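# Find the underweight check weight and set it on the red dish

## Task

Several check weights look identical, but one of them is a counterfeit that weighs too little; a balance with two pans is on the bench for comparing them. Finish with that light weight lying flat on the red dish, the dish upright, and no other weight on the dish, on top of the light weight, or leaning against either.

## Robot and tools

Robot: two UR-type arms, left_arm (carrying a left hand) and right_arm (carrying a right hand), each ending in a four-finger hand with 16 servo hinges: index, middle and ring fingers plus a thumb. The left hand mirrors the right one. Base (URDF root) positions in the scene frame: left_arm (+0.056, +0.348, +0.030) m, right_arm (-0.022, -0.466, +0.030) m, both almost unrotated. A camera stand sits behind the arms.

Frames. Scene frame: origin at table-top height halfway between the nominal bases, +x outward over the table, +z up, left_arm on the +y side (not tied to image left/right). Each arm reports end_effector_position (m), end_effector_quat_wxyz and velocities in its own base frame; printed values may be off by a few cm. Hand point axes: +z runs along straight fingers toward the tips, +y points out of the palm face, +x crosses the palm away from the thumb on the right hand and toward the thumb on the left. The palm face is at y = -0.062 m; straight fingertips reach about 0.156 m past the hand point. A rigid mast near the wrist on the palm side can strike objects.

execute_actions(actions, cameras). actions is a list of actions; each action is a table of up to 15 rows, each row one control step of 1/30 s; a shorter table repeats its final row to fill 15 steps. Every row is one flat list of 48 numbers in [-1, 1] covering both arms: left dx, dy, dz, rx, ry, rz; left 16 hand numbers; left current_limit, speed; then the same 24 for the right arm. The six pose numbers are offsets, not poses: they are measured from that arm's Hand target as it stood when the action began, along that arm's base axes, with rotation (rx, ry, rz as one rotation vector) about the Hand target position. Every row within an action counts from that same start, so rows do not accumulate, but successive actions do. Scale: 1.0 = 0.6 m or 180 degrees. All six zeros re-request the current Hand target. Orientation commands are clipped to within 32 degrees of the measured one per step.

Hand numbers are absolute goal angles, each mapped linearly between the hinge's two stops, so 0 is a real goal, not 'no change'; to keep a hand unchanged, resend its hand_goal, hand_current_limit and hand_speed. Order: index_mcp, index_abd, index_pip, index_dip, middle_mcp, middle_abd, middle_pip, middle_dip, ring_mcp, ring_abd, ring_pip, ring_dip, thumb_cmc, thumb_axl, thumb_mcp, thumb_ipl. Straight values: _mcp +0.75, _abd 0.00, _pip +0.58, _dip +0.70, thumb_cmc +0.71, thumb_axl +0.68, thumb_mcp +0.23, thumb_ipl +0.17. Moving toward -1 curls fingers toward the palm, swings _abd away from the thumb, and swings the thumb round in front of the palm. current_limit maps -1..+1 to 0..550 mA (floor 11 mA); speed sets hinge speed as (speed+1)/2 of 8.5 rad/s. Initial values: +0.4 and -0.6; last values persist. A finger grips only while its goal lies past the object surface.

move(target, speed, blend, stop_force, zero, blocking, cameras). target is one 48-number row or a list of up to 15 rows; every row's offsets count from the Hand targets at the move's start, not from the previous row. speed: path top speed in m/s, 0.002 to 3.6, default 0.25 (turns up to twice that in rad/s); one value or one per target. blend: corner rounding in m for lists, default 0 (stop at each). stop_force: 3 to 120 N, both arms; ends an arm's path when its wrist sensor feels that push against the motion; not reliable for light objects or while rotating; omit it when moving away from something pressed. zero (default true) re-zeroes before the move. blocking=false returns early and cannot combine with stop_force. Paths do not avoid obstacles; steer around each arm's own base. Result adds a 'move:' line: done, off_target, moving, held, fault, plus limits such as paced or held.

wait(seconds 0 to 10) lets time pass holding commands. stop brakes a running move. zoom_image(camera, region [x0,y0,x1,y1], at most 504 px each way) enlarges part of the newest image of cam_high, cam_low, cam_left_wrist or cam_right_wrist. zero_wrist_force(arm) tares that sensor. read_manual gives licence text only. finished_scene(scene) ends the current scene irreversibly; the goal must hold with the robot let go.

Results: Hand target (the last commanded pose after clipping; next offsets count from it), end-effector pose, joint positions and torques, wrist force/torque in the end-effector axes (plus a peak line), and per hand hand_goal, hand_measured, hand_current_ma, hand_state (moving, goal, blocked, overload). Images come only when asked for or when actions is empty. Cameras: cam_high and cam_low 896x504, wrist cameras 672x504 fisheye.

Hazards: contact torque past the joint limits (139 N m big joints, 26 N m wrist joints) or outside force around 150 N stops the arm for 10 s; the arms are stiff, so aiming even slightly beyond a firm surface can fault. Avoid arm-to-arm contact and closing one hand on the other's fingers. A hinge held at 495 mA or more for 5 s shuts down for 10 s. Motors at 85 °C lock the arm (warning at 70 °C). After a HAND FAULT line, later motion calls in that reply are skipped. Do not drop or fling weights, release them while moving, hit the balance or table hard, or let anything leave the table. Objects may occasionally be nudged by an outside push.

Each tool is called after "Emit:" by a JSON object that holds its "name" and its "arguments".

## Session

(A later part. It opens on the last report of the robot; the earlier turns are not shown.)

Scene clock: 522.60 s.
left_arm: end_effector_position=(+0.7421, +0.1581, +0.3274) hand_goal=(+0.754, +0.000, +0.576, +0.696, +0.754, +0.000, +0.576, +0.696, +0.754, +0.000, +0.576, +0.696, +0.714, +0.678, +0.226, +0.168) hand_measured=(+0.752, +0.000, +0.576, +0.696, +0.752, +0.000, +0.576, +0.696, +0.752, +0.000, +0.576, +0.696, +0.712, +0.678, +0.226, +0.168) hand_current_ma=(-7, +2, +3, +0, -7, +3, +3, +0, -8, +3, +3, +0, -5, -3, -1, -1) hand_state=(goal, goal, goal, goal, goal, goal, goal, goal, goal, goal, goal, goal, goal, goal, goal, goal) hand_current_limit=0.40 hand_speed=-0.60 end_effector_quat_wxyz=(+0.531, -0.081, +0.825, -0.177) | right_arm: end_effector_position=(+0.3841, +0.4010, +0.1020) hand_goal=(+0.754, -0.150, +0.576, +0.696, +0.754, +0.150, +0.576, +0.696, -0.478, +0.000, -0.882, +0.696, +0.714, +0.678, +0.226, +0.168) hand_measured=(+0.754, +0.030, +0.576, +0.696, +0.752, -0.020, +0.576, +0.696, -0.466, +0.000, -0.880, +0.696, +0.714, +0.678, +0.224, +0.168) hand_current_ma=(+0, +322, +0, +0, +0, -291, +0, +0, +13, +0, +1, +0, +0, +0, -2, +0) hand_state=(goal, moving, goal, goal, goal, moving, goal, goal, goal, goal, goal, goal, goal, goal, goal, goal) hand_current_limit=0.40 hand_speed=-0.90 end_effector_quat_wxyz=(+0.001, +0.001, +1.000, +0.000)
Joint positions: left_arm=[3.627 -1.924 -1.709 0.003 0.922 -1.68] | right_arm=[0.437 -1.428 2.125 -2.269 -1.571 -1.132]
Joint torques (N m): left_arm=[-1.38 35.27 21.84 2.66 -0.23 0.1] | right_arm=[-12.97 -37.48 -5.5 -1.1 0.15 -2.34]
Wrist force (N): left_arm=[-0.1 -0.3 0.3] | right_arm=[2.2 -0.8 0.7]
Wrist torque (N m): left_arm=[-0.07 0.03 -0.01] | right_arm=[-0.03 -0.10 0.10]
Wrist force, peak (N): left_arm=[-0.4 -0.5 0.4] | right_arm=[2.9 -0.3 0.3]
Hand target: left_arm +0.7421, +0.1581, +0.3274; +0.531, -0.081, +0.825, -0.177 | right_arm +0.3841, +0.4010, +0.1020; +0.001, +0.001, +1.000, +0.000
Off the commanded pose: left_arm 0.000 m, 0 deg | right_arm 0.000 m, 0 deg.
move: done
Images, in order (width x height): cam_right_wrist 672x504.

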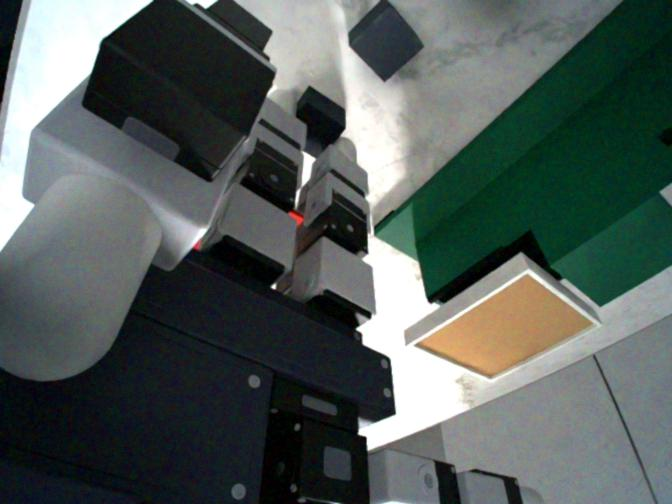

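Emit:
{"name": "zero_wrist_force", "arguments": {"arm": "right_arm"}}

Emit:
{"name": "move", "arguments": {"target": [0,0,0,0,0,0,0.754,0,0.576,0.696,0.754,0,0.576,0.696,0.754,0,0.576,0.696,0.714,0.678,0.226,0.168,0.4,-0.6,0,0,0.1,0,0,0,0.754,-0.15,0.576,0.696,0.754,0.15,0.576,0.696,-0.479,0,-0.883,0.696,0.714,0.678,0.226,0.168,0.4,-0.9], "speed": 0.08, "cameras": ["cam_right_wrist","cam_low"]}}

Emit:
{"name": "zoom_image", "arguments": {"camera": "cam_right_wrist", "region": [230, 40, 430, 200]}}

Emit:
{"name": "zoom_image", "arguments": {"camera": "cam_low", "region": [380, 230, 480, 320]}}

Emit:
{"name": "wait", "arguments": {"seconds": 1}}

Emit:
{"name": "wait", "arguments": {"seconds": 1}}

Wrist force sensor zeroed.

Scene clock: 533.27 s.
left_arm: end_effector_position=(+0.7421, +0.1581, +0.3274) hand_goal=(+0.754, +0.000, +0.576, +0.696, +0.754, +0.000, +0.576, +0.696, +0.754, +0.000, +0.576, +0.696, +0.714, +0.678, +0.226, +0.168) hand_measured=(+0.752, +0.000, +0.576, +0.696, +0.752, +0.000, +0.576, +0.696, +0.752, +0.000, +0.576, +0.696, +0.712, +0.678, +0.226, +0.168) hand_current_ma=(-7, +2, +3, +0, -7, +3, +3, +0, -8, +3, +3, +0, -5, -3, -1, -1) hand_state=(goal, goal, goal, goal, goal, goal, goal, goal, goal, goal, goal, goal, goal, goal, goal, goal) hand_current_limit=0.40 hand_speed=-0.60 end_effector_quat_wxyz=(+0.531, -0.081, +0.825, -0.177) | right_arm: end_effector_position=(+0.3842, +0.4010, +0.1621) hand_goal=(+0.754, -0.150, +0.576, +0.696, +0.754, +0.150, +0.576, +0.696, -0.478, +0.000, -0.882, +0.696, +0.714, +0.678, +0.226, +0.168) hand_measured=(+0.756, +0.028, +0.576, +0.696, +0.750, -0.018, +0.576, +0.696, -0.466, +0.000, -0.880, +0.696, +0.714, +0.678, +0.224, +0.168) hand_current_ma=(+1, +385, +0, +0, -2, -385, +0, +0, +13, +0, +1, +0, +0, +0, -2, +0) hand_state=(goal, blocked, goal, goal, goal, blocked, goal, goal, goal, goal, goal, goal, goal, goal, goal, goal) hand_current_limit=0.40 hand_speed=-0.90 end_effector_quat_wxyz=(+0.001, +0.001, +1.000, +0.000)
Joint positions: left_arm=[3.627 -1.924 -1.709 0.003 0.922 -1.68] | right_arm=[0.437 -1.521 2.043 -2.094 -1.571 -1.132]
Joint torques (N m): left_arm=[-0.87 34.97 21.78 2.65 -0.18 0.16] | right_arm=[-6.52 -17.95 -7.39 -3.53 1.1 -0.66]
Wrist force (N, zeroed by zero_wrist_force on right_arm): left_arm=[-0.3 0.1 0.1] | right_arm=[0.3 0.0 0.9]
Wrist torque (N m, zeroed by zero_wrist_force on right_arm): left_arm=[0.00 0.04 -0.04] | right_arm=[-0.06 -0.07 0.03]
Wrist force, peak (N, zeroed by zero_wrist_force on right_arm): left_arm=[-0.9 -0.1 -0.2] | right_arm=[0.1 0.1 2.3]
Hand target: left_arm +0.7421, +0.1581, +0.3274; +0.531, -0.081, +0.825, -0.177 | right_arm +0.3841, +0.4010, +0.1620; +0.001, +0.001, +1.000, +0.000
Off the commanded pose: left_arm 0.000 m, 0 deg | right_arm 0.000 m, 0 deg.
move: done
Images, in order (width x height): cam_low 896x504, cam_right_wrist 672x504.

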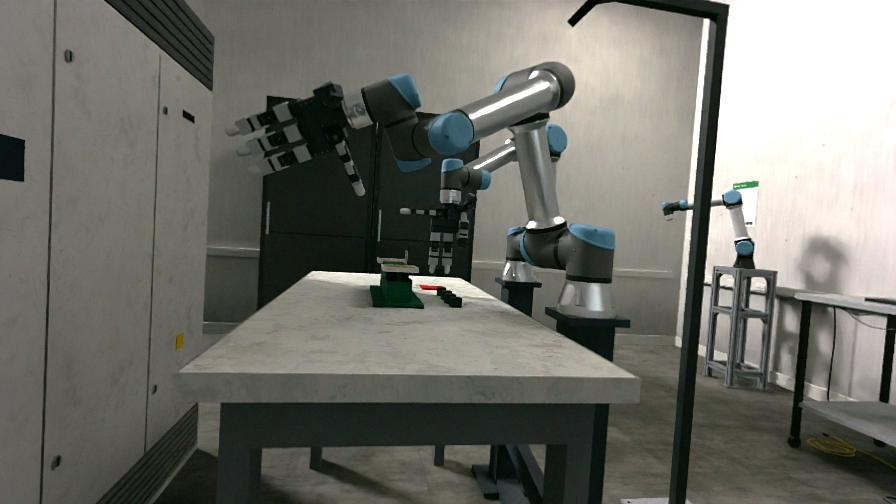

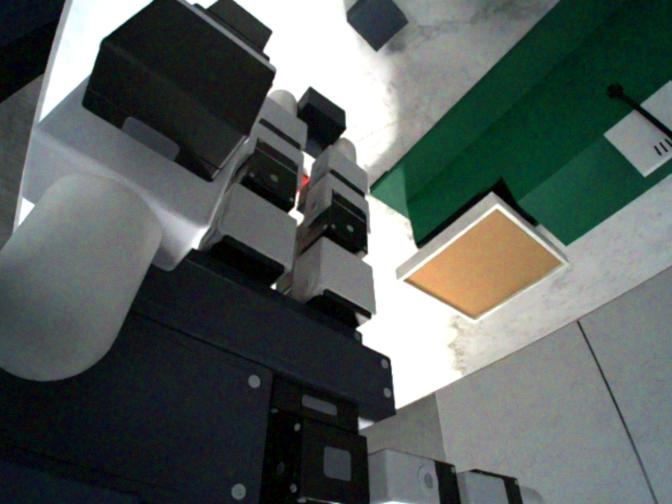

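Scaled by 2.520 from the camera's 672x504 image, which has a finer 960x720 frame.

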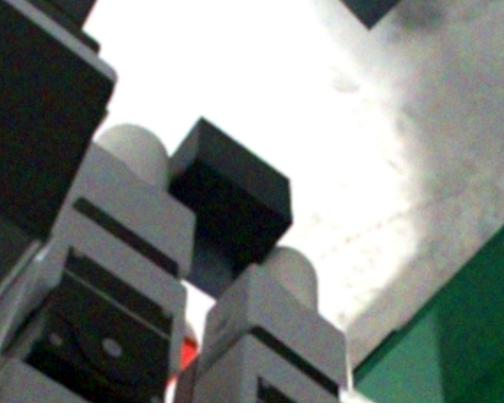

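Scaled by 5.040 from the camera's 896x504 image, which has a finer 1280x720 frame.

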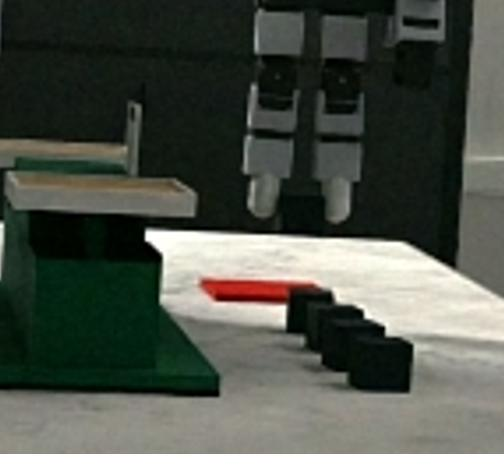

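Scene clock: 534.27 s.
left_arm: end_effector_position=(+0.7421, +0.1581, +0.3274) hand_goal=(+0.754, +0.000, +0.576, +0.696, +0.754, +0.000, +0.576, +0.696, +0.754, +0.000, +0.576, +0.696, +0.714, +0.678, +0.226, +0.168) hand_measured=(+0.752, +0.000, +0.576, +0.696, +0.752, +0.000, +0.576, +0.696, +0.752, +0.000, +0.576, +0.696, +0.712, +0.678, +0.226, +0.168) hand_current_ma=(-7, +2, +3, +0, -7, +3, +3, +0, -8, +3, +3, +0, -5, -3, -1, -1) hand_state=(goal, goal, goal, goal, goal, goal, goal, goal, goal, goal, goal, goal, goal, goal, goal, goal) hand_current_limit=0.40 hand_speed=-0.60 end_effector_quat_wxyz=(+0.531, -0.081, +0.825, -0.177) | right_arm: end_effector_position=(+0.3841, +0.4010, +0.1620) hand_goal=(+0.754, -0.150, +0.576, +0.696, +0.754, +0.150, +0.576, +0.696, -0.478, +0.000, -0.882, +0.696, +0.714, +0.678, +0.226, +0.168) hand_measured=(+0.756, +0.028, +0.576, +0.696, +0.750, -0.018, +0.576, +0.696, -0.466, +0.000, -0.880, +0.696, +0.714, +0.678, +0.224, +0.168) hand_current_ma=(+1, +385, +0, +0, -2, -385, +0, +0, +13, +0, +1, +0, +0, +0, -2, +0) hand_state=(goal, blocked, goal, goal, goal, blocked, goal, goal, goal, goal, goal, goal, goal, goal, goal, goal) hand_current_limit=0.40 hand_speed=-0.90 end_effector_quat_wxyz=(+0.001, +0.001, +1.000, +0.000)
Joint positions: left_arm=[3.627 -1.924 -1.709 0.003 0.922 -1.68] | right_arm=[0.437 -1.521 2.043 -2.094 -1.571 -1.132]
Joint torques (N m): left_arm=[-1.01 35.26 22.1 2.63 -0.16 0.21] | right_arm=[-5.54 -14.95 -7.19 -0.38 0.68 -0.53]
Wrist force (N, zeroed by zero_wrist_force on right_arm): left_arm=[0.0 -0.2 0.0] | right_arm=[0.1 0.1 0.9]
Wrist torque (N m, zeroed by zero_wrist_force on right_arm): left_arm=[-0.03 0.01 0.00] | right_arm=[-0.05 -0.03 0.02]
Wrist force, peak (N, zeroed by zero_wrist_force on right_arm): left_arm=[-0.6 -0.1 0.0] | right_arm=[0.0 -0.2 1.1]
Hand target: left_arm +0.7421, +0.1581, +0.3274; +0.531, -0.081, +0.825, -0.177 | right_arm +0.3841, +0.4010, +0.1620; +0.001, +0.001, +1.000, +0.000
Off the commanded pose: left_arm 0.000 m, 0 deg | right_arm 0.000 m, 0 deg.
wait: 1.00 s; at rest by 0.17 s

Scene clock: 535.27 s.
left_arm: end_effector_position=(+0.7421, +0.1581, +0.3274) hand_goal=(+0.754, +0.000, +0.576, +0.696, +0.754, +0.000, +0.576, +0.696, +0.754, +0.000, +0.576, +0.696, +0.714, +0.678, +0.226, +0.168) hand_measured=(+0.752, +0.000, +0.576, +0.696, +0.752, +0.000, +0.576, +0.696, +0.752, +0.000, +0.576, +0.696, +0.712, +0.678, +0.226, +0.168) hand_current_ma=(-7, +2, +3, +0, -7, +3, +3, +0, -8, +3, +3, +0, -5, -3, -1, -1) hand_state=(goal, goal, goal, goal, goal, goal, goal, goal, goal, goal, goal, goal, goal, goal, goal, goal) hand_current_limit=0.40 hand_speed=-0.60 end_effector_quat_wxyz=(+0.531, -0.081, +0.825, -0.177) | right_arm: end_effector_position=(+0.3841, +0.4010, +0.1620) hand_goal=(+0.754, -0.150, +0.576, +0.696, +0.754, +0.150, +0.576, +0.696, -0.478, +0.000, -0.882, +0.696, +0.714, +0.678, +0.226, +0.168) hand_measured=(+0.756, +0.028, +0.576, +0.696, +0.750, -0.018, +0.576, +0.696, -0.466, +0.000, -0.880, +0.696, +0.714, +0.678, +0.224, +0.168) hand_current_ma=(+1, +385, +0, +0, -2, -385, +0, +0, +13, +0, +1, +0, +0, +0, -2, +0) hand_state=(goal, blocked, goal, goal, goal, blocked, goal, goal, goal, goal, goal, goal, goal, goal, goal, goal) hand_current_limit=0.40 hand_speed=-0.90 end_effector_quat_wxyz=(+0.001, +0.001, +1.000, +0.000)
Joint positions: left_arm=[3.627 -1.924 -1.709 0.003 0.922 -1.68] | right_arm=[0.437 -1.521 2.043 -2.094 -1.571 -1.132]
Joint torques (N m): left_arm=[-1.51 35.34 21.94 2.69 -0.13 0.26] | right_arm=[-4.49 -16.06 -7.85 -0.39 0.26 -0.67]
Wrist force (N, zeroed by zero_wrist_force on right_arm): left_arm=[-0.1 -0.2 0.0] | right_arm=[0.3 0.1 0.5]
Wrist torque (N m, zeroed by zero_wrist_force on right_arm): left_arm=[-0.04 0.01 0.00] | right_arm=[-0.02 -0.07 0.04]
Wrist force, peak (N, zeroed by zero_wrist_force on right_arm): left_arm=[-0.6 0.0 0.1] | right_arm=[0.3 0.0 1.1]
Hand target: left_arm +0.7421, +0.1581, +0.3274; +0.531, -0.081, +0.825, -0.177 | right_arm +0.3841, +0.4010, +0.1620; +0.001, +0.001, +1.000, +0.000
Off the commanded pose: left_arm 0.000 m, 0 deg | right_arm 0.000 m, 0 deg.
wait: 1.00 s; at rest by 0.17 s

Emit:
{"name": "move", "arguments": {"target": [[0,0,0,0,0,0,0.754,0,0.576,0.696,0.754,0,0.576,0.696,0.754,0,0.576,0.696,0.714,0.678,0.226,0.168,0.4,-0.6,0,0,0.13,0,0,0,0.754,-0.15,0.576,0.696,0.754,0.15,0.576,0.696,-0.479,0,-0.883,0.696,0.714,0.678,0.226,0.168,0.4,-0.9],[0,0,0,0,0,0,0.754,0,0.576,0.696,0.754,0,0.576,0.696,0.754,0,0.576,0.696,0.714,0.678,0.226,0.168,0.4,-0.6,0.3232,-0.0567,0.13,0,0,0,0.754,-0.15,0.576,0.696,0.754,0.15,0.576,0.696,-0.479,0,-0.883,0.696,0.714,0.678,0.226,0.168,0.4,-0.9],[0,0,0,0,0,0,0.754,0,0.576,0.696,0.754,0,0.576,0.696,0.754,0,0.576,0.696,0.714,0.678,0.226,0.168,0.4,-0.6,0.3232,-0.0567,0.08,0,0,0,0.754,-0.15,0.576,0.696,0.754,0.15,0.576,0.696,-0.479,0,-0.883,0.696,0.714,0.678,0.226,0.168,0.4,-0.9]], "speed": 0.12, "blend": [0.02,0.02,0], "cameras": ["cam_right_wrist","cam_low","cam_high"]}}

Emit:
{"name": "zoom_image", "arguments": {"camera": "cam_right_wrist", "region": [230, 60, 530, 285]}}

Emit:
{"name": "zoom_image", "arguments": {"camera": "cam_low", "region": [350, 220, 470, 320]}}

Emit:
{"name": "zoom_image", "arguments": {"camera": "cam_high", "region": [290, 170, 550, 330]}}

Scene clock: 606.27 s.
left_arm: end_effector_position=(+0.7421, +0.1581, +0.3274) hand_goal=(+0.754, +0.000, +0.576, +0.696, +0.754, +0.000, +0.576, +0.696, +0.754, +0.000, +0.576, +0.696, +0.714, +0.678, +0.226, +0.168) hand_measured=(+0.752, +0.000, +0.576, +0.696, +0.752, +0.000, +0.576, +0.696, +0.752, +0.000, +0.576, +0.696, +0.712, +0.678, +0.226, +0.168) hand_current_ma=(-7, +2, +3, +0, -7, +3, +3, +0, -8, +3, +3, +0, -5, -3, -1, -1) hand_state=(goal, goal, goal, goal, goal, goal, goal, goal, goal, goal, goal, goal, goal, goal, goal, goal) hand_current_limit=0.40 hand_speed=-0.60 end_effector_quat_wxyz=(+0.531, -0.081, +0.825, -0.177) | right_arm: end_effector_position=(+0.5780, +0.3669, +0.2099) hand_goal=(+0.754, -0.150, +0.576, +0.696, +0.754, +0.150, +0.576, +0.696, -0.478, +0.000, -0.882, +0.696, +0.714, +0.678, +0.226, +0.168) hand_measured=(+0.758, +0.028, +0.578, +0.696, +0.750, -0.016, +0.574, +0.696, -0.466, +0.000, -0.880, +0.696, +0.714, +0.678, +0.222, +0.168) hand_current_ma=(+2, +385, +0, +0, -3, -385, +0, +0, +13, +0, +1, +0, +0, +0, -2, +0) hand_state=(goal, blocked, goal, goal, goal, blocked, goal, goal, goal, goal, goal, goal, goal, goal, goal, goal) hand_current_limit=0.40 hand_speed=-0.90 end_effector_quat_wxyz=(+0.001, +0.001, +1.000, +0.000)
Joint positions: left_arm=[3.627 -1.924 -1.709 0.003 0.922 -1.68] | right_arm=[0.254 -1.243 1.569 -1.898 -1.571 -1.315]
Joint torques (N m): left_arm=[-1.4 34.98 22.18 2.64 -0.02 0.16] | right_arm=[12.63 -52.49 -30.49 -2.98 -0.74 2.76]
Wrist force (N, zeroed by zero_wrist_force on right_arm): left_arm=[-0.3 -0.2 -0.1] | right_arm=[-0.2 0.3 0.6]
Wrist torque (N m, zeroed by zero_wrist_force on right_arm): left_arm=[-0.02 0.04 -0.02] | right_arm=[-0.03 0.00 0.05]
Wrist force, peak (N, zeroed by zero_wrist_force on right_arm): left_arm=[-0.7 -0.3 -0.1] | right_arm=[0.0 0.4 2.6]
Hand target: left_arm +0.7421, +0.1581, +0.3274; +0.531, -0.081, +0.825, -0.177 | right_arm +0.5780, +0.3670, +0.2100; +0.001, +0.001, +1.000, +0.000
Off the commanded pose: left_arm 0.000 m, 0 deg | right_arm 0.000 m, 0 deg.
move: done; blend cut to 0.015 m at target 2
Images, in order (width x height): cam_high 896x504, cam_low 896x504, cam_right_wrist 672x504.

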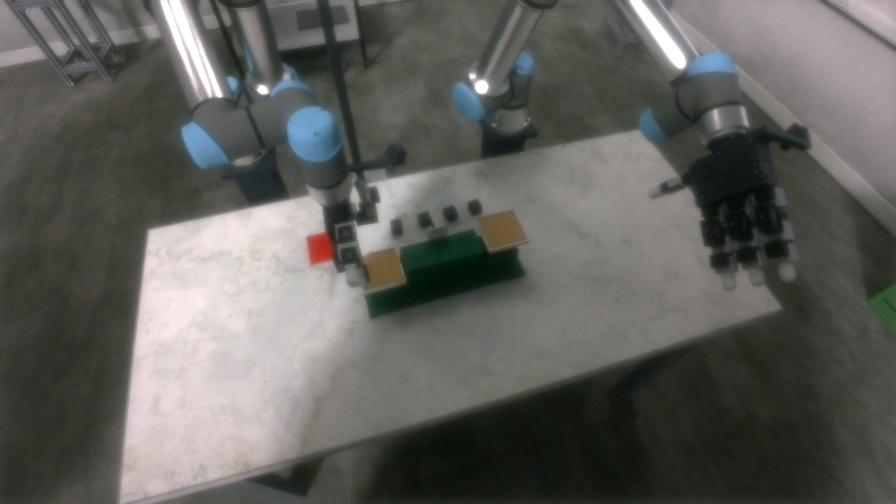

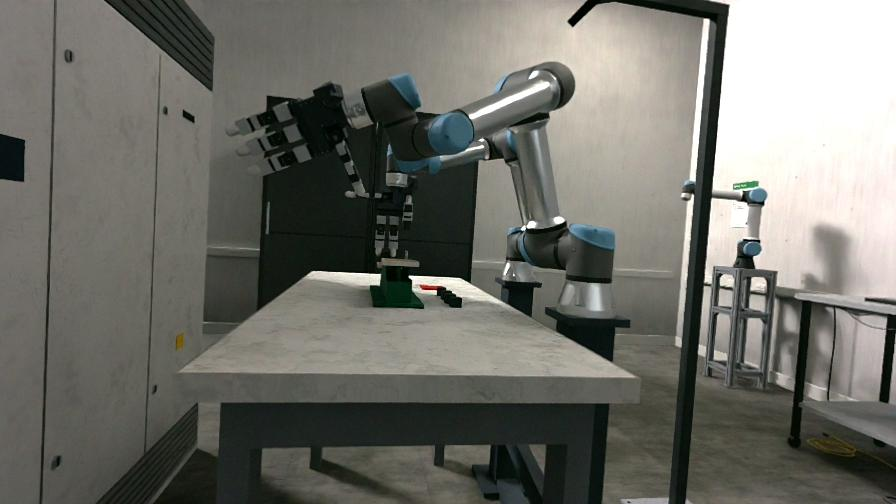

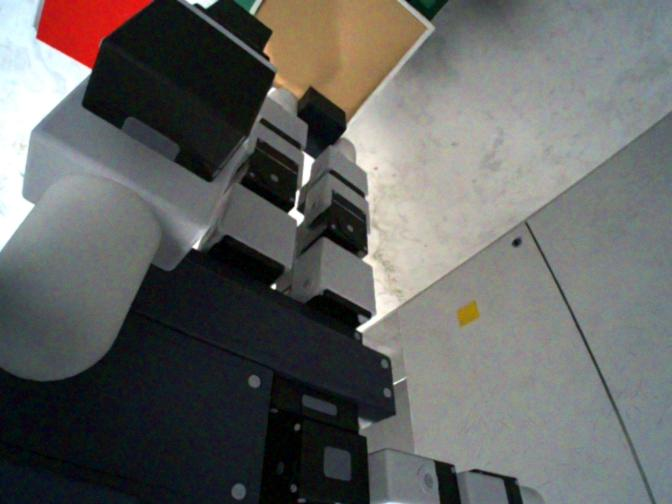

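Scaled by 1.680 from the camera's 672x504 image, which has a finer 960x720 frame.

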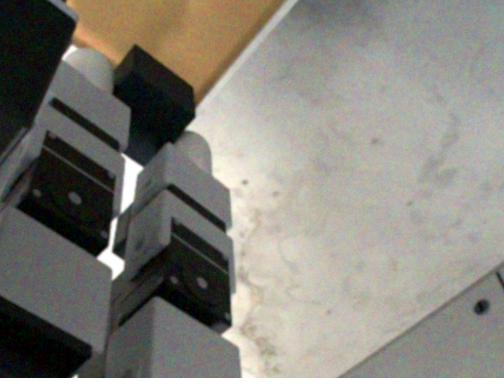

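Scaled by 4.200 from the camera's 896x504 image, which has a finer 1280x720 frame.

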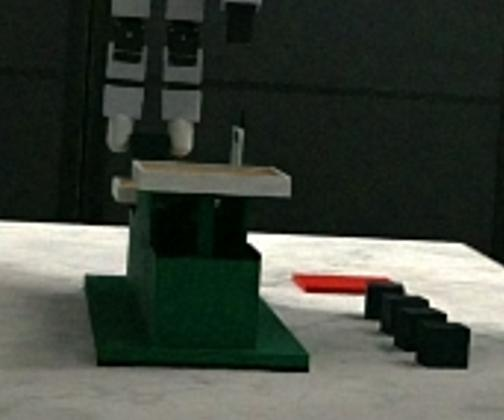

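Scaled by 1.938 from the camera's 896x504 image, which has a finer 1280x720 frame.

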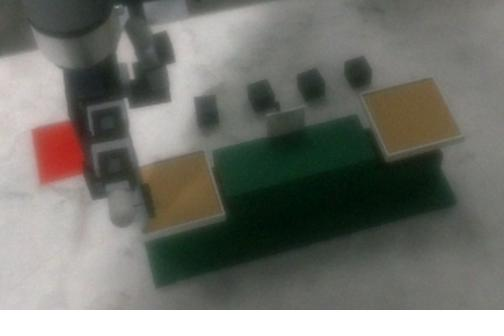

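Emit:
{"name": "move", "arguments": {"target": [0,0,0,0,0,0,0.754,0,0.576,0.696,0.754,0,0.576,0.696,0.754,0,0.576,0.696,0.714,0.678,0.226,0.168,0.4,-0.6,-0.045,0.0317,0,0,0,0,0.754,-0.15,0.576,0.696,0.754,0.15,0.576,0.696,-0.479,0,-0.883,0.696,0.714,0.678,0.226,0.168,0.4,-0.9], "speed": 0.08, "cameras": ["cam_right_wrist","cam_low","cam_high"]}}

Emit:
{"name": "zoom_image", "arguments": {"camera": "cam_right_wrist", "region": [230, 0, 530, 225]}}

Emit:
{"name": "zoom_image", "arguments": {"camera": "cam_low", "region": [350, 220, 470, 320]}}

Emit:
{"name": "zoom_image", "arguments": {"camera": "cam_high", "region": [290, 170, 550, 330]}}

Scene clock: 654.43 s.
left_arm: end_effector_position=(+0.7421, +0.1581, +0.3274) hand_goal=(+0.754, +0.000, +0.576, +0.696, +0.754, +0.000, +0.576, +0.696, +0.754, +0.000, +0.576, +0.696, +0.714, +0.678, +0.226, +0.168) hand_measured=(+0.752, +0.000, +0.576, +0.696, +0.752, +0.000, +0.576, +0.696, +0.752, +0.000, +0.576, +0.696, +0.712, +0.678, +0.226, +0.168) hand_current_ma=(-7, +2, +3, +0, -7, +3, +3, +0, -8, +3, +3, +0, -5, -3, -1, -1) hand_state=(goal, goal, goal, goal, goal, goal, goal, goal, goal, goal, goal, goal, goal, goal, goal, goal) hand_current_limit=0.40 hand_speed=-0.60 end_effector_quat_wxyz=(+0.531, -0.081, +0.825, -0.177) | right_arm: end_effector_position=(+0.5508, +0.3861, +0.2099) hand_goal=(+0.754, -0.150, +0.576, +0.696, +0.754, +0.150, +0.576, +0.696, -0.478, +0.000, -0.882, +0.696, +0.714, +0.678, +0.226, +0.168) hand_measured=(+0.758, +0.028, +0.578, +0.696, +0.748, -0.016, +0.574, +0.696, -0.466, +0.000, -0.880, +0.696, +0.714, +0.678, +0.222, +0.168) hand_current_ma=(+2, +385, +0, +0, -3, -385, +0, +0, +13, +0, +1, +0, +0, +0, -2, +0) hand_state=(goal, blocked, goal, goal, goal, blocked, goal, goal, goal, goal, goal, goal, goal, goal, goal, goal) hand_current_limit=0.40 hand_speed=-0.90 end_effector_quat_wxyz=(+0.001, +0.001, +1.000, +0.000) end_effector_velocity=(+0.004, -0.002, +0.001) end_effector_angular_velocity=(+0.000, -0.002, +0.002)
Joint positions: left_arm=[3.627 -1.924 -1.709 0.003 0.922 -1.68] | right_arm=[0.297 -1.277 1.615 -1.91 -1.571 -1.272]
Joint velocities: left_arm=[within noise] | right_arm=[-0.006 0.004 -0.006 0.001 -0.001 -0.008]
Joint torques (N m): left_arm=[-0.99 34.83 21.89 2.57 0.03 0.24] | right_arm=[-12.07 -29.18 -36.08 -2.17 -1.6 -2.13]
Wrist force (N, zeroed by zero_wrist_force on right_arm): left_arm=[-0.2 0.1 0.2] | right_arm=[0.4 0.2 0.7]
Wrist torque (N m, zeroed by zero_wrist_force on right_arm): left_arm=[-0.01 0.03 -0.02] | right_arm=[-0.05 -0.08 0.05]
Wrist force, peak (N, zeroed by zero_wrist_force on right_arm): left_arm=[-0.4 -0.5 0.2] | right_arm=[0.9 0.9 0.5]
Hand target: left_arm +0.7421, +0.1581, +0.3274; +0.531, -0.081, +0.825, -0.177 | right_arm +0.5510, +0.3860, +0.2100; +0.001, +0.001, +1.000, +0.000
Off the commanded pose: left_arm 0.000 m, 0 deg | right_arm 0.000 m, 0 deg.
move: done
Images, in order (width x height): cam_high 896x504, cam_low 896x504, cam_right_wrist 672x504.

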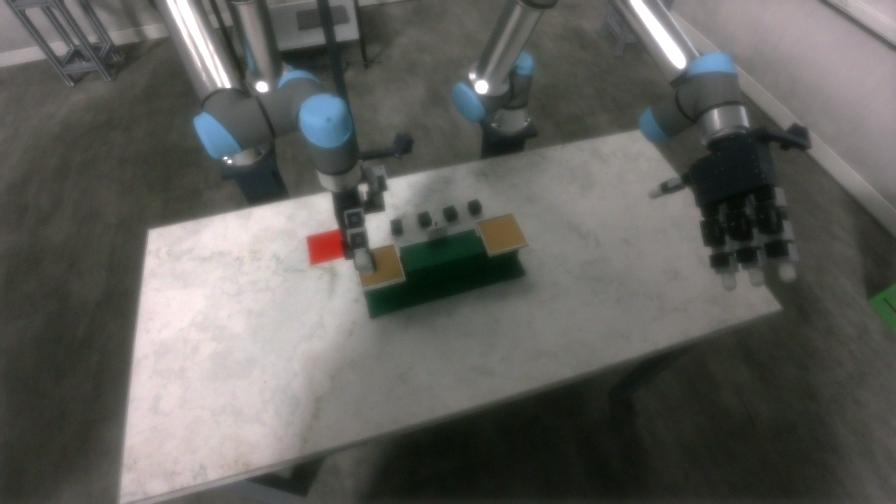

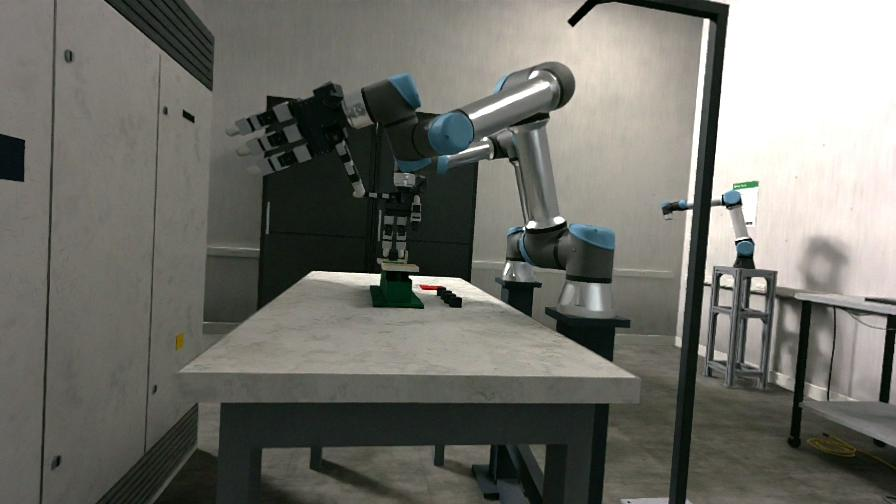

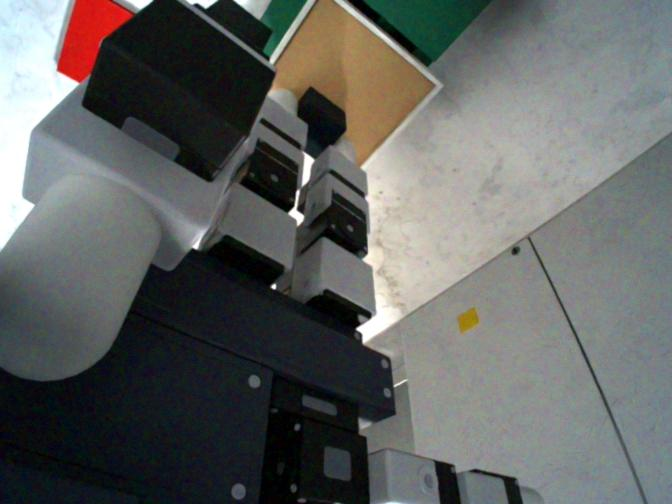

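Scaled by 1.680 from the camera's 672x504 image, which has a finer 960x720 frame.

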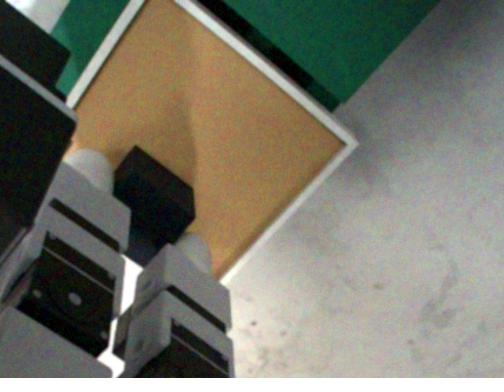

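Scaled by 4.200 from the camera's 896x504 image, which has a finer 1280x720 frame.

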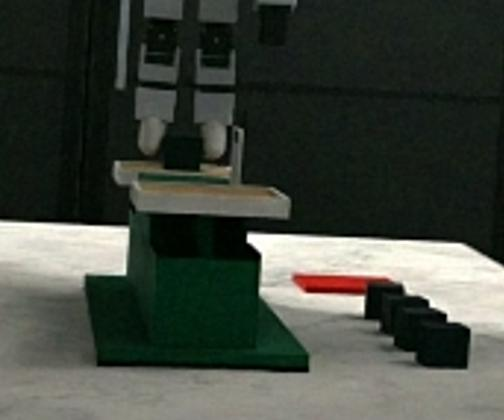

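Scaled by 1.938 from the camera's 896x504 image, which has a finer 1280x720 frame.

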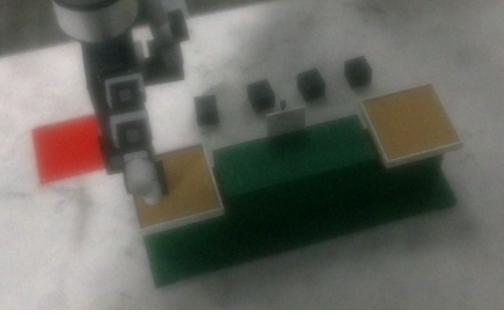

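Emit:
{"name": "move", "arguments": {"target": [0,0,0,0,0,0,0.754,0,0.576,0.696,0.754,0,0.576,0.696,0.754,0,0.576,0.696,0.714,0.678,0.226,0.168,0.4,-0.6,0,0,-0.01,0,0,0,0.754,-0.15,0.576,0.696,0.754,0.15,0.576,0.696,-0.479,0,-0.883,0.696,0.714,0.678,0.226,0.168,0.4,-0.9], "speed": 0.03, "cameras": ["cam_low"]}}

Emit:
{"name": "zoom_image", "arguments": {"camera": "cam_low", "region": [360, 240, 440, 290]}}

Emit:
{"name": "move", "arguments": {"target": [0,0,0,0,0,0,0.754,0,0.576,0.696,0.754,0,0.576,0.696,0.754,0,0.576,0.696,0.714,0.678,0.226,0.168,0.4,-0.6,0,0,-0.0067,0,0,0,0.754,-0.15,0.576,0.696,0.754,0.15,0.576,0.696,-0.479,0,-0.883,0.696,0.714,0.678,0.226,0.168,0.4,-0.9], "speed": 0.03, "cameras": ["cam_low"]}}

Emit:
{"name": "zoom_image", "arguments": {"camera": "cam_low", "region": [360, 240, 440, 290]}}

Scene clock: 692.03 s.
left_arm: end_effector_position=(+0.7421, +0.1581, +0.3274) hand_goal=(+0.754, +0.000, +0.576, +0.696, +0.754, +0.000, +0.576, +0.696, +0.754, +0.000, +0.576, +0.696, +0.714, +0.678, +0.226, +0.168) hand_measured=(+0.752, +0.000, +0.576, +0.696, +0.752, +0.000, +0.576, +0.696, +0.752, +0.000, +0.576, +0.696, +0.712, +0.678, +0.226, +0.168) hand_current_ma=(-7, +2, +3, +0, -7, +3, +3, +0, -8, +3, +3, +0, -5, -3, -1, -1) hand_state=(goal, goal, goal, goal, goal, goal, goal, goal, goal, goal, goal, goal, goal, goal, goal, goal) hand_current_limit=0.40 hand_speed=-0.60 end_effector_quat_wxyz=(+0.531, -0.081, +0.825, -0.177) | right_arm: end_effector_position=(+0.5510, +0.3860, +0.2038) hand_goal=(+0.754, -0.150, +0.576, +0.696, +0.754, +0.150, +0.576, +0.696, -0.478, +0.000, -0.882, +0.696, +0.714, +0.678, +0.226, +0.168) hand_measured=(+0.758, +0.028, +0.578, +0.696, +0.748, -0.016, +0.574, +0.696, -0.466, +0.000, -0.880, +0.696, +0.714, +0.678, +0.222, +0.168) hand_current_ma=(+2, +385, +0, +0, -3, -385, +0, +0, +13, +0, +1, +0, +0, +0, -2, +0) hand_state=(goal, blocked, goal, goal, goal, blocked, goal, goal, goal, goal, goal, goal, goal, goal, goal, goal) hand_current_limit=0.40 hand_speed=-0.90 end_effector_quat_wxyz=(+0.001, +0.001, +1.000, +0.000)
Joint positions: left_arm=[3.627 -1.924 -1.709 0.003 0.922 -1.68] | right_arm=[0.297 -1.272 1.624 -1.925 -1.571 -1.273]
Joint torques (N m): left_arm=[-1.24 35.08 21.7 2.46 0.03 0.22] | right_arm=[-12.31 -37.25 -19.78 -1.83 -1.45 -2.22]
Motor temperatures (°C): left_arm=[32 33 26 40 30 35] | right_arm=[26 23 26 35 37 34]
Wrist force (N, zeroed by zero_wrist_force on right_arm): left_arm=[-0.2 -0.3 0.2] | right_arm=[0.2 0.1 0.7]
Wrist torque (N m, zeroed by zero_wrist_force on right_arm): left_arm=[-0.06 0.03 -0.01] | right_arm=[-0.07 -0.05 0.06]
Wrist force, peak (N, zeroed by zero_wrist_force on right_arm): left_arm=[-0.6 -0.1 0.0] | right_arm=[-0.1 0.3 1.1]
Hand target: left_arm +0.7421, +0.1581, +0.3274; +0.531, -0.081, +0.825, -0.177 | right_arm +0.5510, +0.3860, +0.2040; +0.001, +0.001, +1.000, +0.000
Off the commanded pose: left_arm 0.000 m, 0 deg | right_arm 0.000 m, 0 deg.
move: done
Images, in order (width x height): cam_low 896x504.

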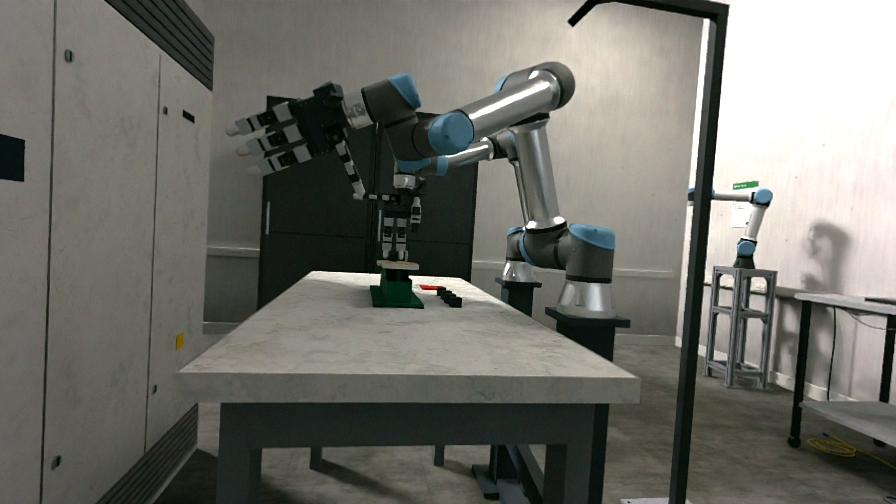

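Scaled by 6.300 from the camera's 896x504 image, which has a finer 1280x720 frame.

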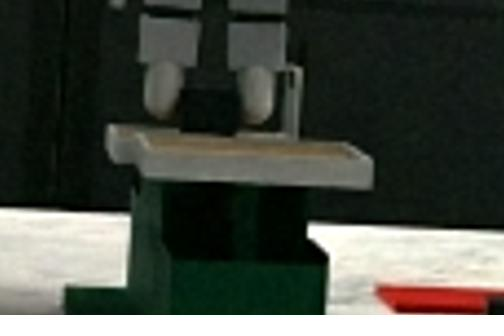

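Scene clock: 692.73 s.
left_arm: end_effector_position=(+0.7421, +0.1581, +0.3274) hand_goal=(+0.754, +0.000, +0.576, +0.696, +0.754, +0.000, +0.576, +0.696, +0.754, +0.000, +0.576, +0.696, +0.714, +0.678, +0.226, +0.168) hand_measured=(+0.752, +0.000, +0.576, +0.696, +0.752, +0.000, +0.576, +0.696, +0.752, +0.000, +0.576, +0.696, +0.712, +0.678, +0.226, +0.168) hand_current_ma=(-7, +2, +3, +0, -7, +3, +3, +0, -8, +3, +3, +0, -5, -3, -1, -1) hand_state=(goal, goal, goal, goal, goal, goal, goal, goal, goal, goal, goal, goal, goal, goal, goal, goal) hand_current_limit=0.40 hand_speed=-0.60 end_effector_quat_wxyz=(+0.531, -0.081, +0.825, -0.177) | right_arm: end_effector_position=(+0.5510, +0.3860, +0.1999) hand_goal=(+0.754, -0.150, +0.576, +0.696, +0.754, +0.150, +0.576, +0.696, -0.478, +0.000, -0.882, +0.696, +0.714, +0.678, +0.226, +0.168) hand_measured=(+0.758, +0.028, +0.578, +0.696, +0.748, -0.016, +0.574, +0.696, -0.466, +0.000, -0.880, +0.696, +0.714, +0.678, +0.222, +0.168) hand_current_ma=(+2, +385, +0, +0, -3, -385, +0, +0, +13, +0, +1, +0, +0, +0, -2, +0) hand_state=(goal, blocked, goal, goal, goal, blocked, goal, goal, goal, goal, goal, goal, goal, goal, goal, goal) hand_current_limit=0.40 hand_speed=-0.90 end_effector_quat_wxyz=(+0.001, +0.001, +1.000, +0.000)
Joint positions: left_arm=[3.627 -1.924 -1.709 0.003 0.922 -1.68] | right_arm=[0.297 -1.269 1.631 -1.934 -1.571 -1.273]
Joint torques (N m): left_arm=[-1.65 34.96 21.45 2.59 0.2 0.34] | right_arm=[-12.98 -34.47 -17.15 -2.63 -1.37 -2.14]
Wrist force (N, zeroed by zero_wrist_force on right_arm): left_arm=[-0.2 -0.1 -0.1] | right_arm=[0.1 0.2 0.5]
Wrist torque (N m, zeroed by zero_wrist_force on right_arm): left_arm=[0.00 0.03 -0.02] | right_arm=[-0.06 -0.03 0.05]
Wrist force, peak (N, zeroed by zero_wrist_force on right_arm): left_arm=[-0.5 -0.3 0.2] | right_arm=[0.3 0.4 0.8]
Hand target: left_arm +0.7421, +0.1581, +0.3274; +0.531, -0.081, +0.825, -0.177 | right_arm +0.5510, +0.3860, +0.1999; +0.001, +0.001, +1.000, +0.000
Off the commanded pose: left_arm 0.000 m, 0 deg | right_arm 0.000 m, 0 deg.
move: done
Images, in order (width x height): cam_low 896x504.

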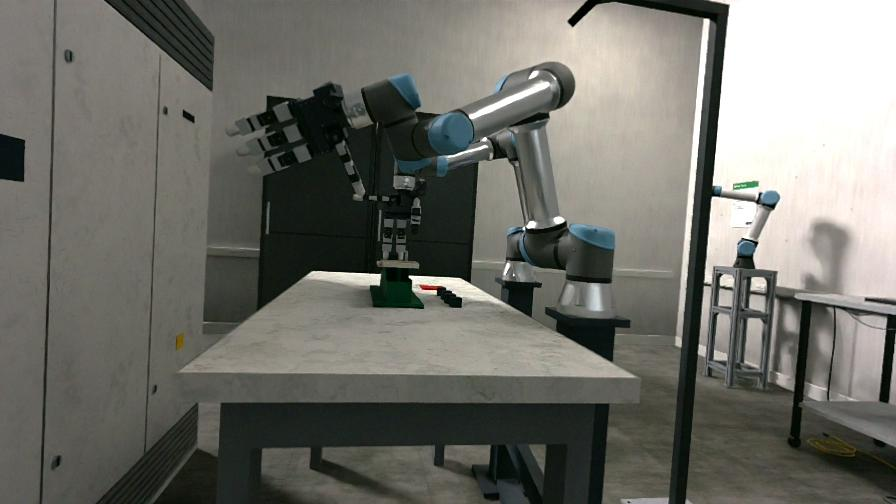

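Scaled by 6.300 from the camera's 896x504 image, which has a finer 1280x720 frame.

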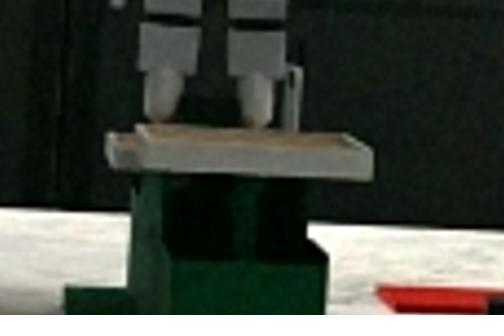

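Emit:
{"name": "move", "arguments": {"target": [0,0,0,0,0,0,0.754,0,0.576,0.696,0.754,0,0.576,0.696,0.754,0,0.576,0.696,0.714,0.678,0.226,0.168,0.4,-0.6,0,0,-0.035,0,0,0,0.754,-0.15,0.576,0.696,0.754,0.15,0.576,0.696,-0.479,0,-0.883,0.696,0.714,0.678,0.226,0.168,0.4,-0.9], "speed": 0.02, "stop_force": 3, "cameras": ["cam_low"]}}

Emit:
{"name": "zoom_image", "arguments": {"camera": "cam_low", "region": [360, 240, 440, 290]}}

Scene clock: 708.30 s.
left_arm: end_effector_position=(+0.7421, +0.1581, +0.3274) hand_goal=(+0.754, +0.000, +0.576, +0.696, +0.754, +0.000, +0.576, +0.696, +0.754, +0.000, +0.576, +0.696, +0.714, +0.678, +0.226, +0.168) hand_measured=(+0.752, +0.000, +0.576, +0.696, +0.752, +0.000, +0.576, +0.696, +0.752, +0.000, +0.576, +0.696, +0.712, +0.678, +0.226, +0.168) hand_current_ma=(-7, +2, +3, +0, -7, +3, +3, +0, -8, +3, +3, +0, -5, -3, -1, -1) hand_state=(goal, goal, goal, goal, goal, goal, goal, goal, goal, goal, goal, goal, goal, goal, goal, goal) hand_current_limit=0.40 hand_speed=-0.60 end_effector_quat_wxyz=(+0.531, -0.081, +0.825, -0.177) | right_arm: end_effector_position=(+0.5510, +0.3860, +0.1885) hand_goal=(+0.754, -0.150, +0.576, +0.696, +0.754, +0.150, +0.576, +0.696, -0.478, +0.000, -0.882, +0.696, +0.714, +0.678, +0.226, +0.168) hand_measured=(+0.758, +0.028, +0.578, +0.696, +0.746, -0.016, +0.572, +0.696, -0.466, +0.000, -0.880, +0.696, +0.714, +0.678, +0.222, +0.168) hand_current_ma=(+2, +385, +0, +0, -6, -385, -1, +0, +13, +0, +1, +0, +0, +0, -2, +0) hand_state=(goal, blocked, goal, goal, goal, blocked, goal, goal, goal, goal, goal, goal, goal, goal, goal, goal) hand_current_limit=0.40 hand_speed=-0.90 end_effector_quat_wxyz=(+0.001, +0.001, +1.000, +0.000)
Joint positions: left_arm=[3.627 -1.924 -1.709 0.003 0.922 -1.68] | right_arm=[0.297 -1.259 1.649 -1.962 -1.571 -1.273]
Joint torques (N m): left_arm=[-1.29 35.33 21.02 2.43 0.16 0.34] | right_arm=[-11.9 -51.14 -35.48 -4.71 -0.75 -2.27]
Wrist force (N, zeroed by zero_wrist_force on right_arm): left_arm=[-0.2 0.0 0.0] | right_arm=[0.0 0.1 0.5]
Wrist torque (N m, zeroed by zero_wrist_force on right_arm): left_arm=[0.00 0.03 -0.03] | right_arm=[-0.06 0.02 0.05]
Wrist force, peak (N, zeroed by zero_wrist_force on right_arm): left_arm=[0.1 -0.7 0.2] | right_arm=[0.4 -0.1 -5.9]
Hand target: left_arm +0.7421, +0.1581, +0.3274; +0.531, -0.081, +0.825, -0.177 | right_arm +0.5510, +0.3860, +0.1885; +0.001, +0.001, +1.000, +0.000 (not the last commanded pose)
Off the commanded pose: left_arm 0.000 m, 0 deg | right_arm 0.010 m, 0 deg.
move: contact (right_arm)
Images, in order (width x height): cam_low 896x504.

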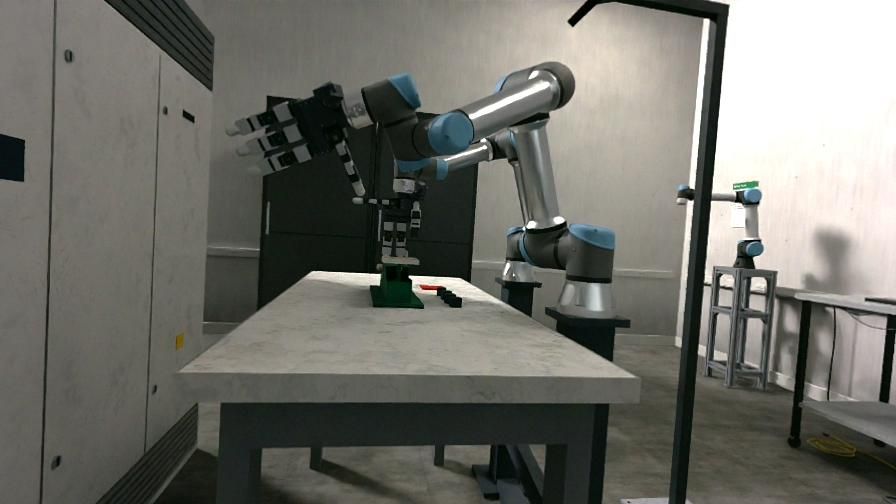

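Scaled by 6.300 from the camera's 896x504 image, which has a finer 1280x720 frame.

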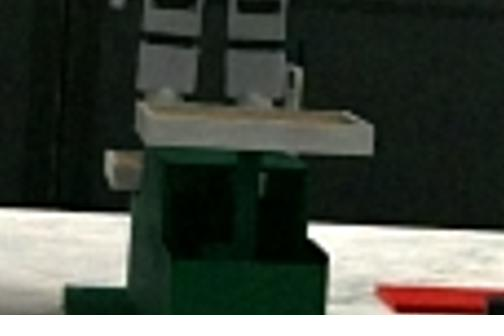

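Emit:
{"name": "move", "arguments": {"target": [[0,0,0,0,0,0,0.754,0,0.576,0.696,0.754,0,0.576,0.696,0.754,0,0.576,0.696,0.714,0.678,0.226,0.168,0.4,-0.6,0,0,0,0,0,0,0.754,0.11,0.576,0.696,0.754,-0.1,0.576,0.696,-0.479,0,-0.883,0.696,0.714,0.678,0.226,0.168,0.4,-0.95],[0,0,0,0,0,0,0.754,0,0.576,0.696,0.754,0,0.576,0.696,0.754,0,0.576,0.696,0.714,0.678,0.226,0.168,0.4,-0.6,0,0,0.1,0,0,0,0.754,0.11,0.576,0.696,0.754,-0.1,0.576,0.696,-0.479,0,-0.883,0.696,0.714,0.678,0.226,0.168,0.4,-0.95]], "speed": 0.1, "cameras": ["cam_low","cam_right_wrist"]}}

Emit:
{"name": "zoom_image", "arguments": {"camera": "cam_low", "region": [360, 240, 440, 290]}}

Emit:
{"name": "wait", "arguments": {"seconds": 1}}

Scene clock: 723.37 s.
left_arm: end_effector_position=(+0.7421, +0.1581, +0.3274) hand_goal=(+0.754, +0.000, +0.576, +0.696, +0.754, +0.000, +0.576, +0.696, +0.754, +0.000, +0.576, +0.696, +0.714, +0.678, +0.226, +0.168) hand_measured=(+0.752, +0.000, +0.576, +0.696, +0.752, +0.000, +0.576, +0.696, +0.752, +0.000, +0.576, +0.696, +0.712, +0.678, +0.226, +0.168) hand_current_ma=(-7, +2, +3, +0, -7, +3, +3, +0, -8, +3, +3, +0, -5, -3, -1, -1) hand_state=(goal, goal, goal, goal, goal, goal, goal, goal, goal, goal, goal, goal, goal, goal, goal, goal) hand_current_limit=0.40 hand_speed=-0.60 end_effector_quat_wxyz=(+0.531, -0.081, +0.825, -0.177) | right_arm: end_effector_position=(+0.5510, +0.3860, +0.2486) hand_goal=(+0.754, +0.110, +0.576, +0.696, +0.754, -0.100, +0.576, +0.696, -0.478, +0.000, -0.882, +0.696, +0.714, +0.678, +0.226, +0.168) hand_measured=(+0.756, +0.106, +0.578, +0.696, +0.750, -0.096, +0.574, +0.696, -0.466, +0.000, -0.880, +0.696, +0.714, +0.678, +0.222, +0.168) hand_current_ma=(+0, -2, +0, +0, -3, +2, -1, +0, +13, +0, +1, +0, +0, +0, -2, +0) hand_state=(goal, goal, goal, goal, goal, goal, goal, goal, goal, goal, goal, goal, goal, goal, goal, goal) hand_current_limit=0.40 hand_speed=-0.95 end_effector_quat_wxyz=(+0.001, +0.001, +1.000, +0.000)
Joint positions: left_arm=[3.627 -1.924 -1.709 0.003 0.922 -1.68] | right_arm=[0.297 -1.303 1.546 -1.815 -1.571 -1.273]
Joint torques (N m): left_arm=[-0.79 35.26 20.6 2.49 0.22 0.34] | right_arm=[-12.08 -28.03 -11.33 -3.22 -0.15 -0.97]
Wrist force (N, zeroed by zero_wrist_force on right_arm): left_arm=[-0.1 0.1 0.0] | right_arm=[0.1 0.4 -1.2]
Wrist torque (N m, zeroed by zero_wrist_force on right_arm): left_arm=[0.01 0.01 -0.02] | right_arm=[0.13 -0.03 0.07]
Wrist force, peak (N, zeroed by zero_wrist_force on right_arm): left_arm=[-0.6 -0.3 -0.1] | right_arm=[-0.1 0.4 -2.2]
Hand target: left_arm +0.7421, +0.1581, +0.3274; +0.531, -0.081, +0.825, -0.177 | right_arm +0.5510, +0.3860, +0.2485; +0.001, +0.001, +1.000, +0.000
Off the commanded pose: left_arm 0.000 m, 0 deg | right_arm 0.000 m, 0 deg.
move: done
Images, in order (width x height): cam_low 896x504, cam_right_wrist 672x504.

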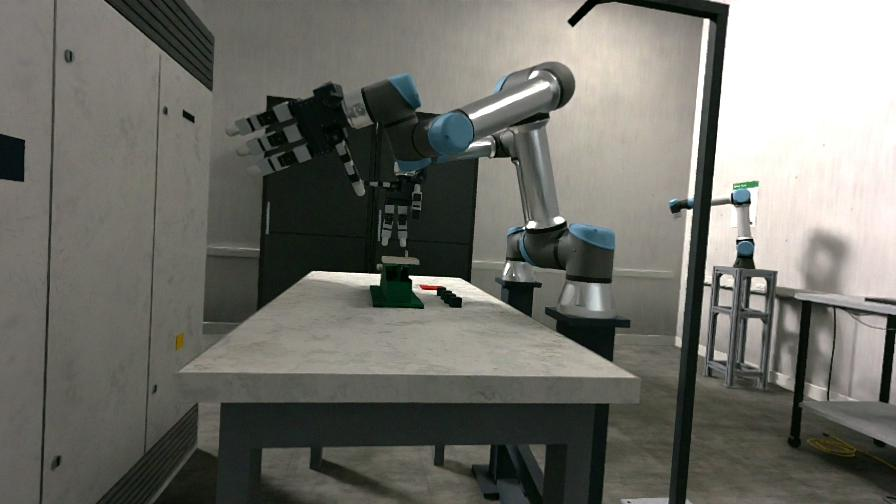

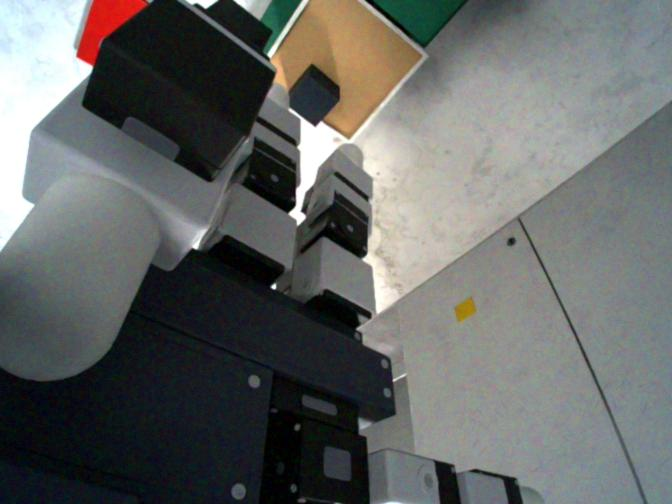

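Scaled by 6.300 from the camera's 896x504 image, which has a finer 1280x720 frame.

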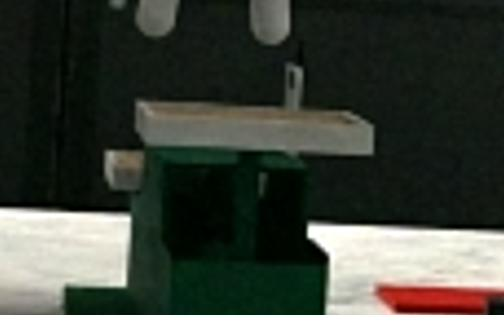

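Scene clock: 724.37 s.
left_arm: end_effector_position=(+0.7421, +0.1581, +0.3274) hand_goal=(+0.754, +0.000, +0.576, +0.696, +0.754, +0.000, +0.576, +0.696, +0.754, +0.000, +0.576, +0.696, +0.714, +0.678, +0.226, +0.168) hand_measured=(+0.752, +0.000, +0.576, +0.696, +0.752, +0.000, +0.576, +0.696, +0.752, +0.000, +0.576, +0.696, +0.712, +0.678, +0.226, +0.168) hand_current_ma=(-7, +2, +3, +0, -7, +3, +3, +0, -8, +3, +3, +0, -5, -3, -1, -1) hand_state=(goal, goal, goal, goal, goal, goal, goal, goal, goal, goal, goal, goal, goal, goal, goal, goal) hand_current_limit=0.40 hand_speed=-0.60 end_effector_quat_wxyz=(+0.531, -0.081, +0.825, -0.177) | right_arm: end_effector_position=(+0.5510, +0.3860, +0.2485) hand_goal=(+0.754, +0.110, +0.576, +0.696, +0.754, -0.100, +0.576, +0.696, -0.478, +0.000, -0.882, +0.696, +0.714, +0.678, +0.226, +0.168) hand_measured=(+0.756, +0.106, +0.578, +0.696, +0.750, -0.096, +0.574, +0.696, -0.466, +0.000, -0.880, +0.696, +0.714, +0.678, +0.222, +0.168) hand_current_ma=(+0, -2, +0, +0, -3, +2, -1, +0, +13, +0, +1, +0, +0, +0, -2, +0) hand_state=(goal, goal, goal, goal, goal, goal, goal, goal, goal, goal, goal, goal, goal, goal, goal, goal) hand_current_limit=0.40 hand_speed=-0.95 end_effector_quat_wxyz=(+0.001, +0.001, +1.000, +0.000)
Joint positions: left_arm=[3.627 -1.924 -1.709 0.003 0.922 -1.68] | right_arm=[0.297 -1.303 1.546 -1.815 -1.571 -1.273]
Joint torques (N m): left_arm=[-1.27 35.69 20.74 2.35 0.22 0.37] | right_arm=[-11.51 -27.24 -9.12 -0.12 -1.56 -0.87]
Wrist force (N, zeroed by zero_wrist_force on right_arm): left_arm=[-0.3 -0.5 -0.4] | right_arm=[-0.1 0.0 -1.4]
Wrist torque (N m, zeroed by zero_wrist_force on right_arm): left_arm=[-0.04 0.03 -0.02] | right_arm=[0.08 -0.01 0.05]
Wrist force, peak (N, zeroed by zero_wrist_force on right_arm): left_arm=[-0.3 -0.5 -0.4] | right_arm=[-0.1 0.0 -1.4]
Hand target: left_arm +0.7421, +0.1581, +0.3274; +0.531, -0.081, +0.825, -0.177 | right_arm +0.5510, +0.3860, +0.2485; +0.001, +0.001, +1.000, +0.000
Off the commanded pose: left_arm 0.000 m, 0 deg | right_arm 0.000 m, 0 deg.
wait: 1.00 s; at rest by 0.17 s


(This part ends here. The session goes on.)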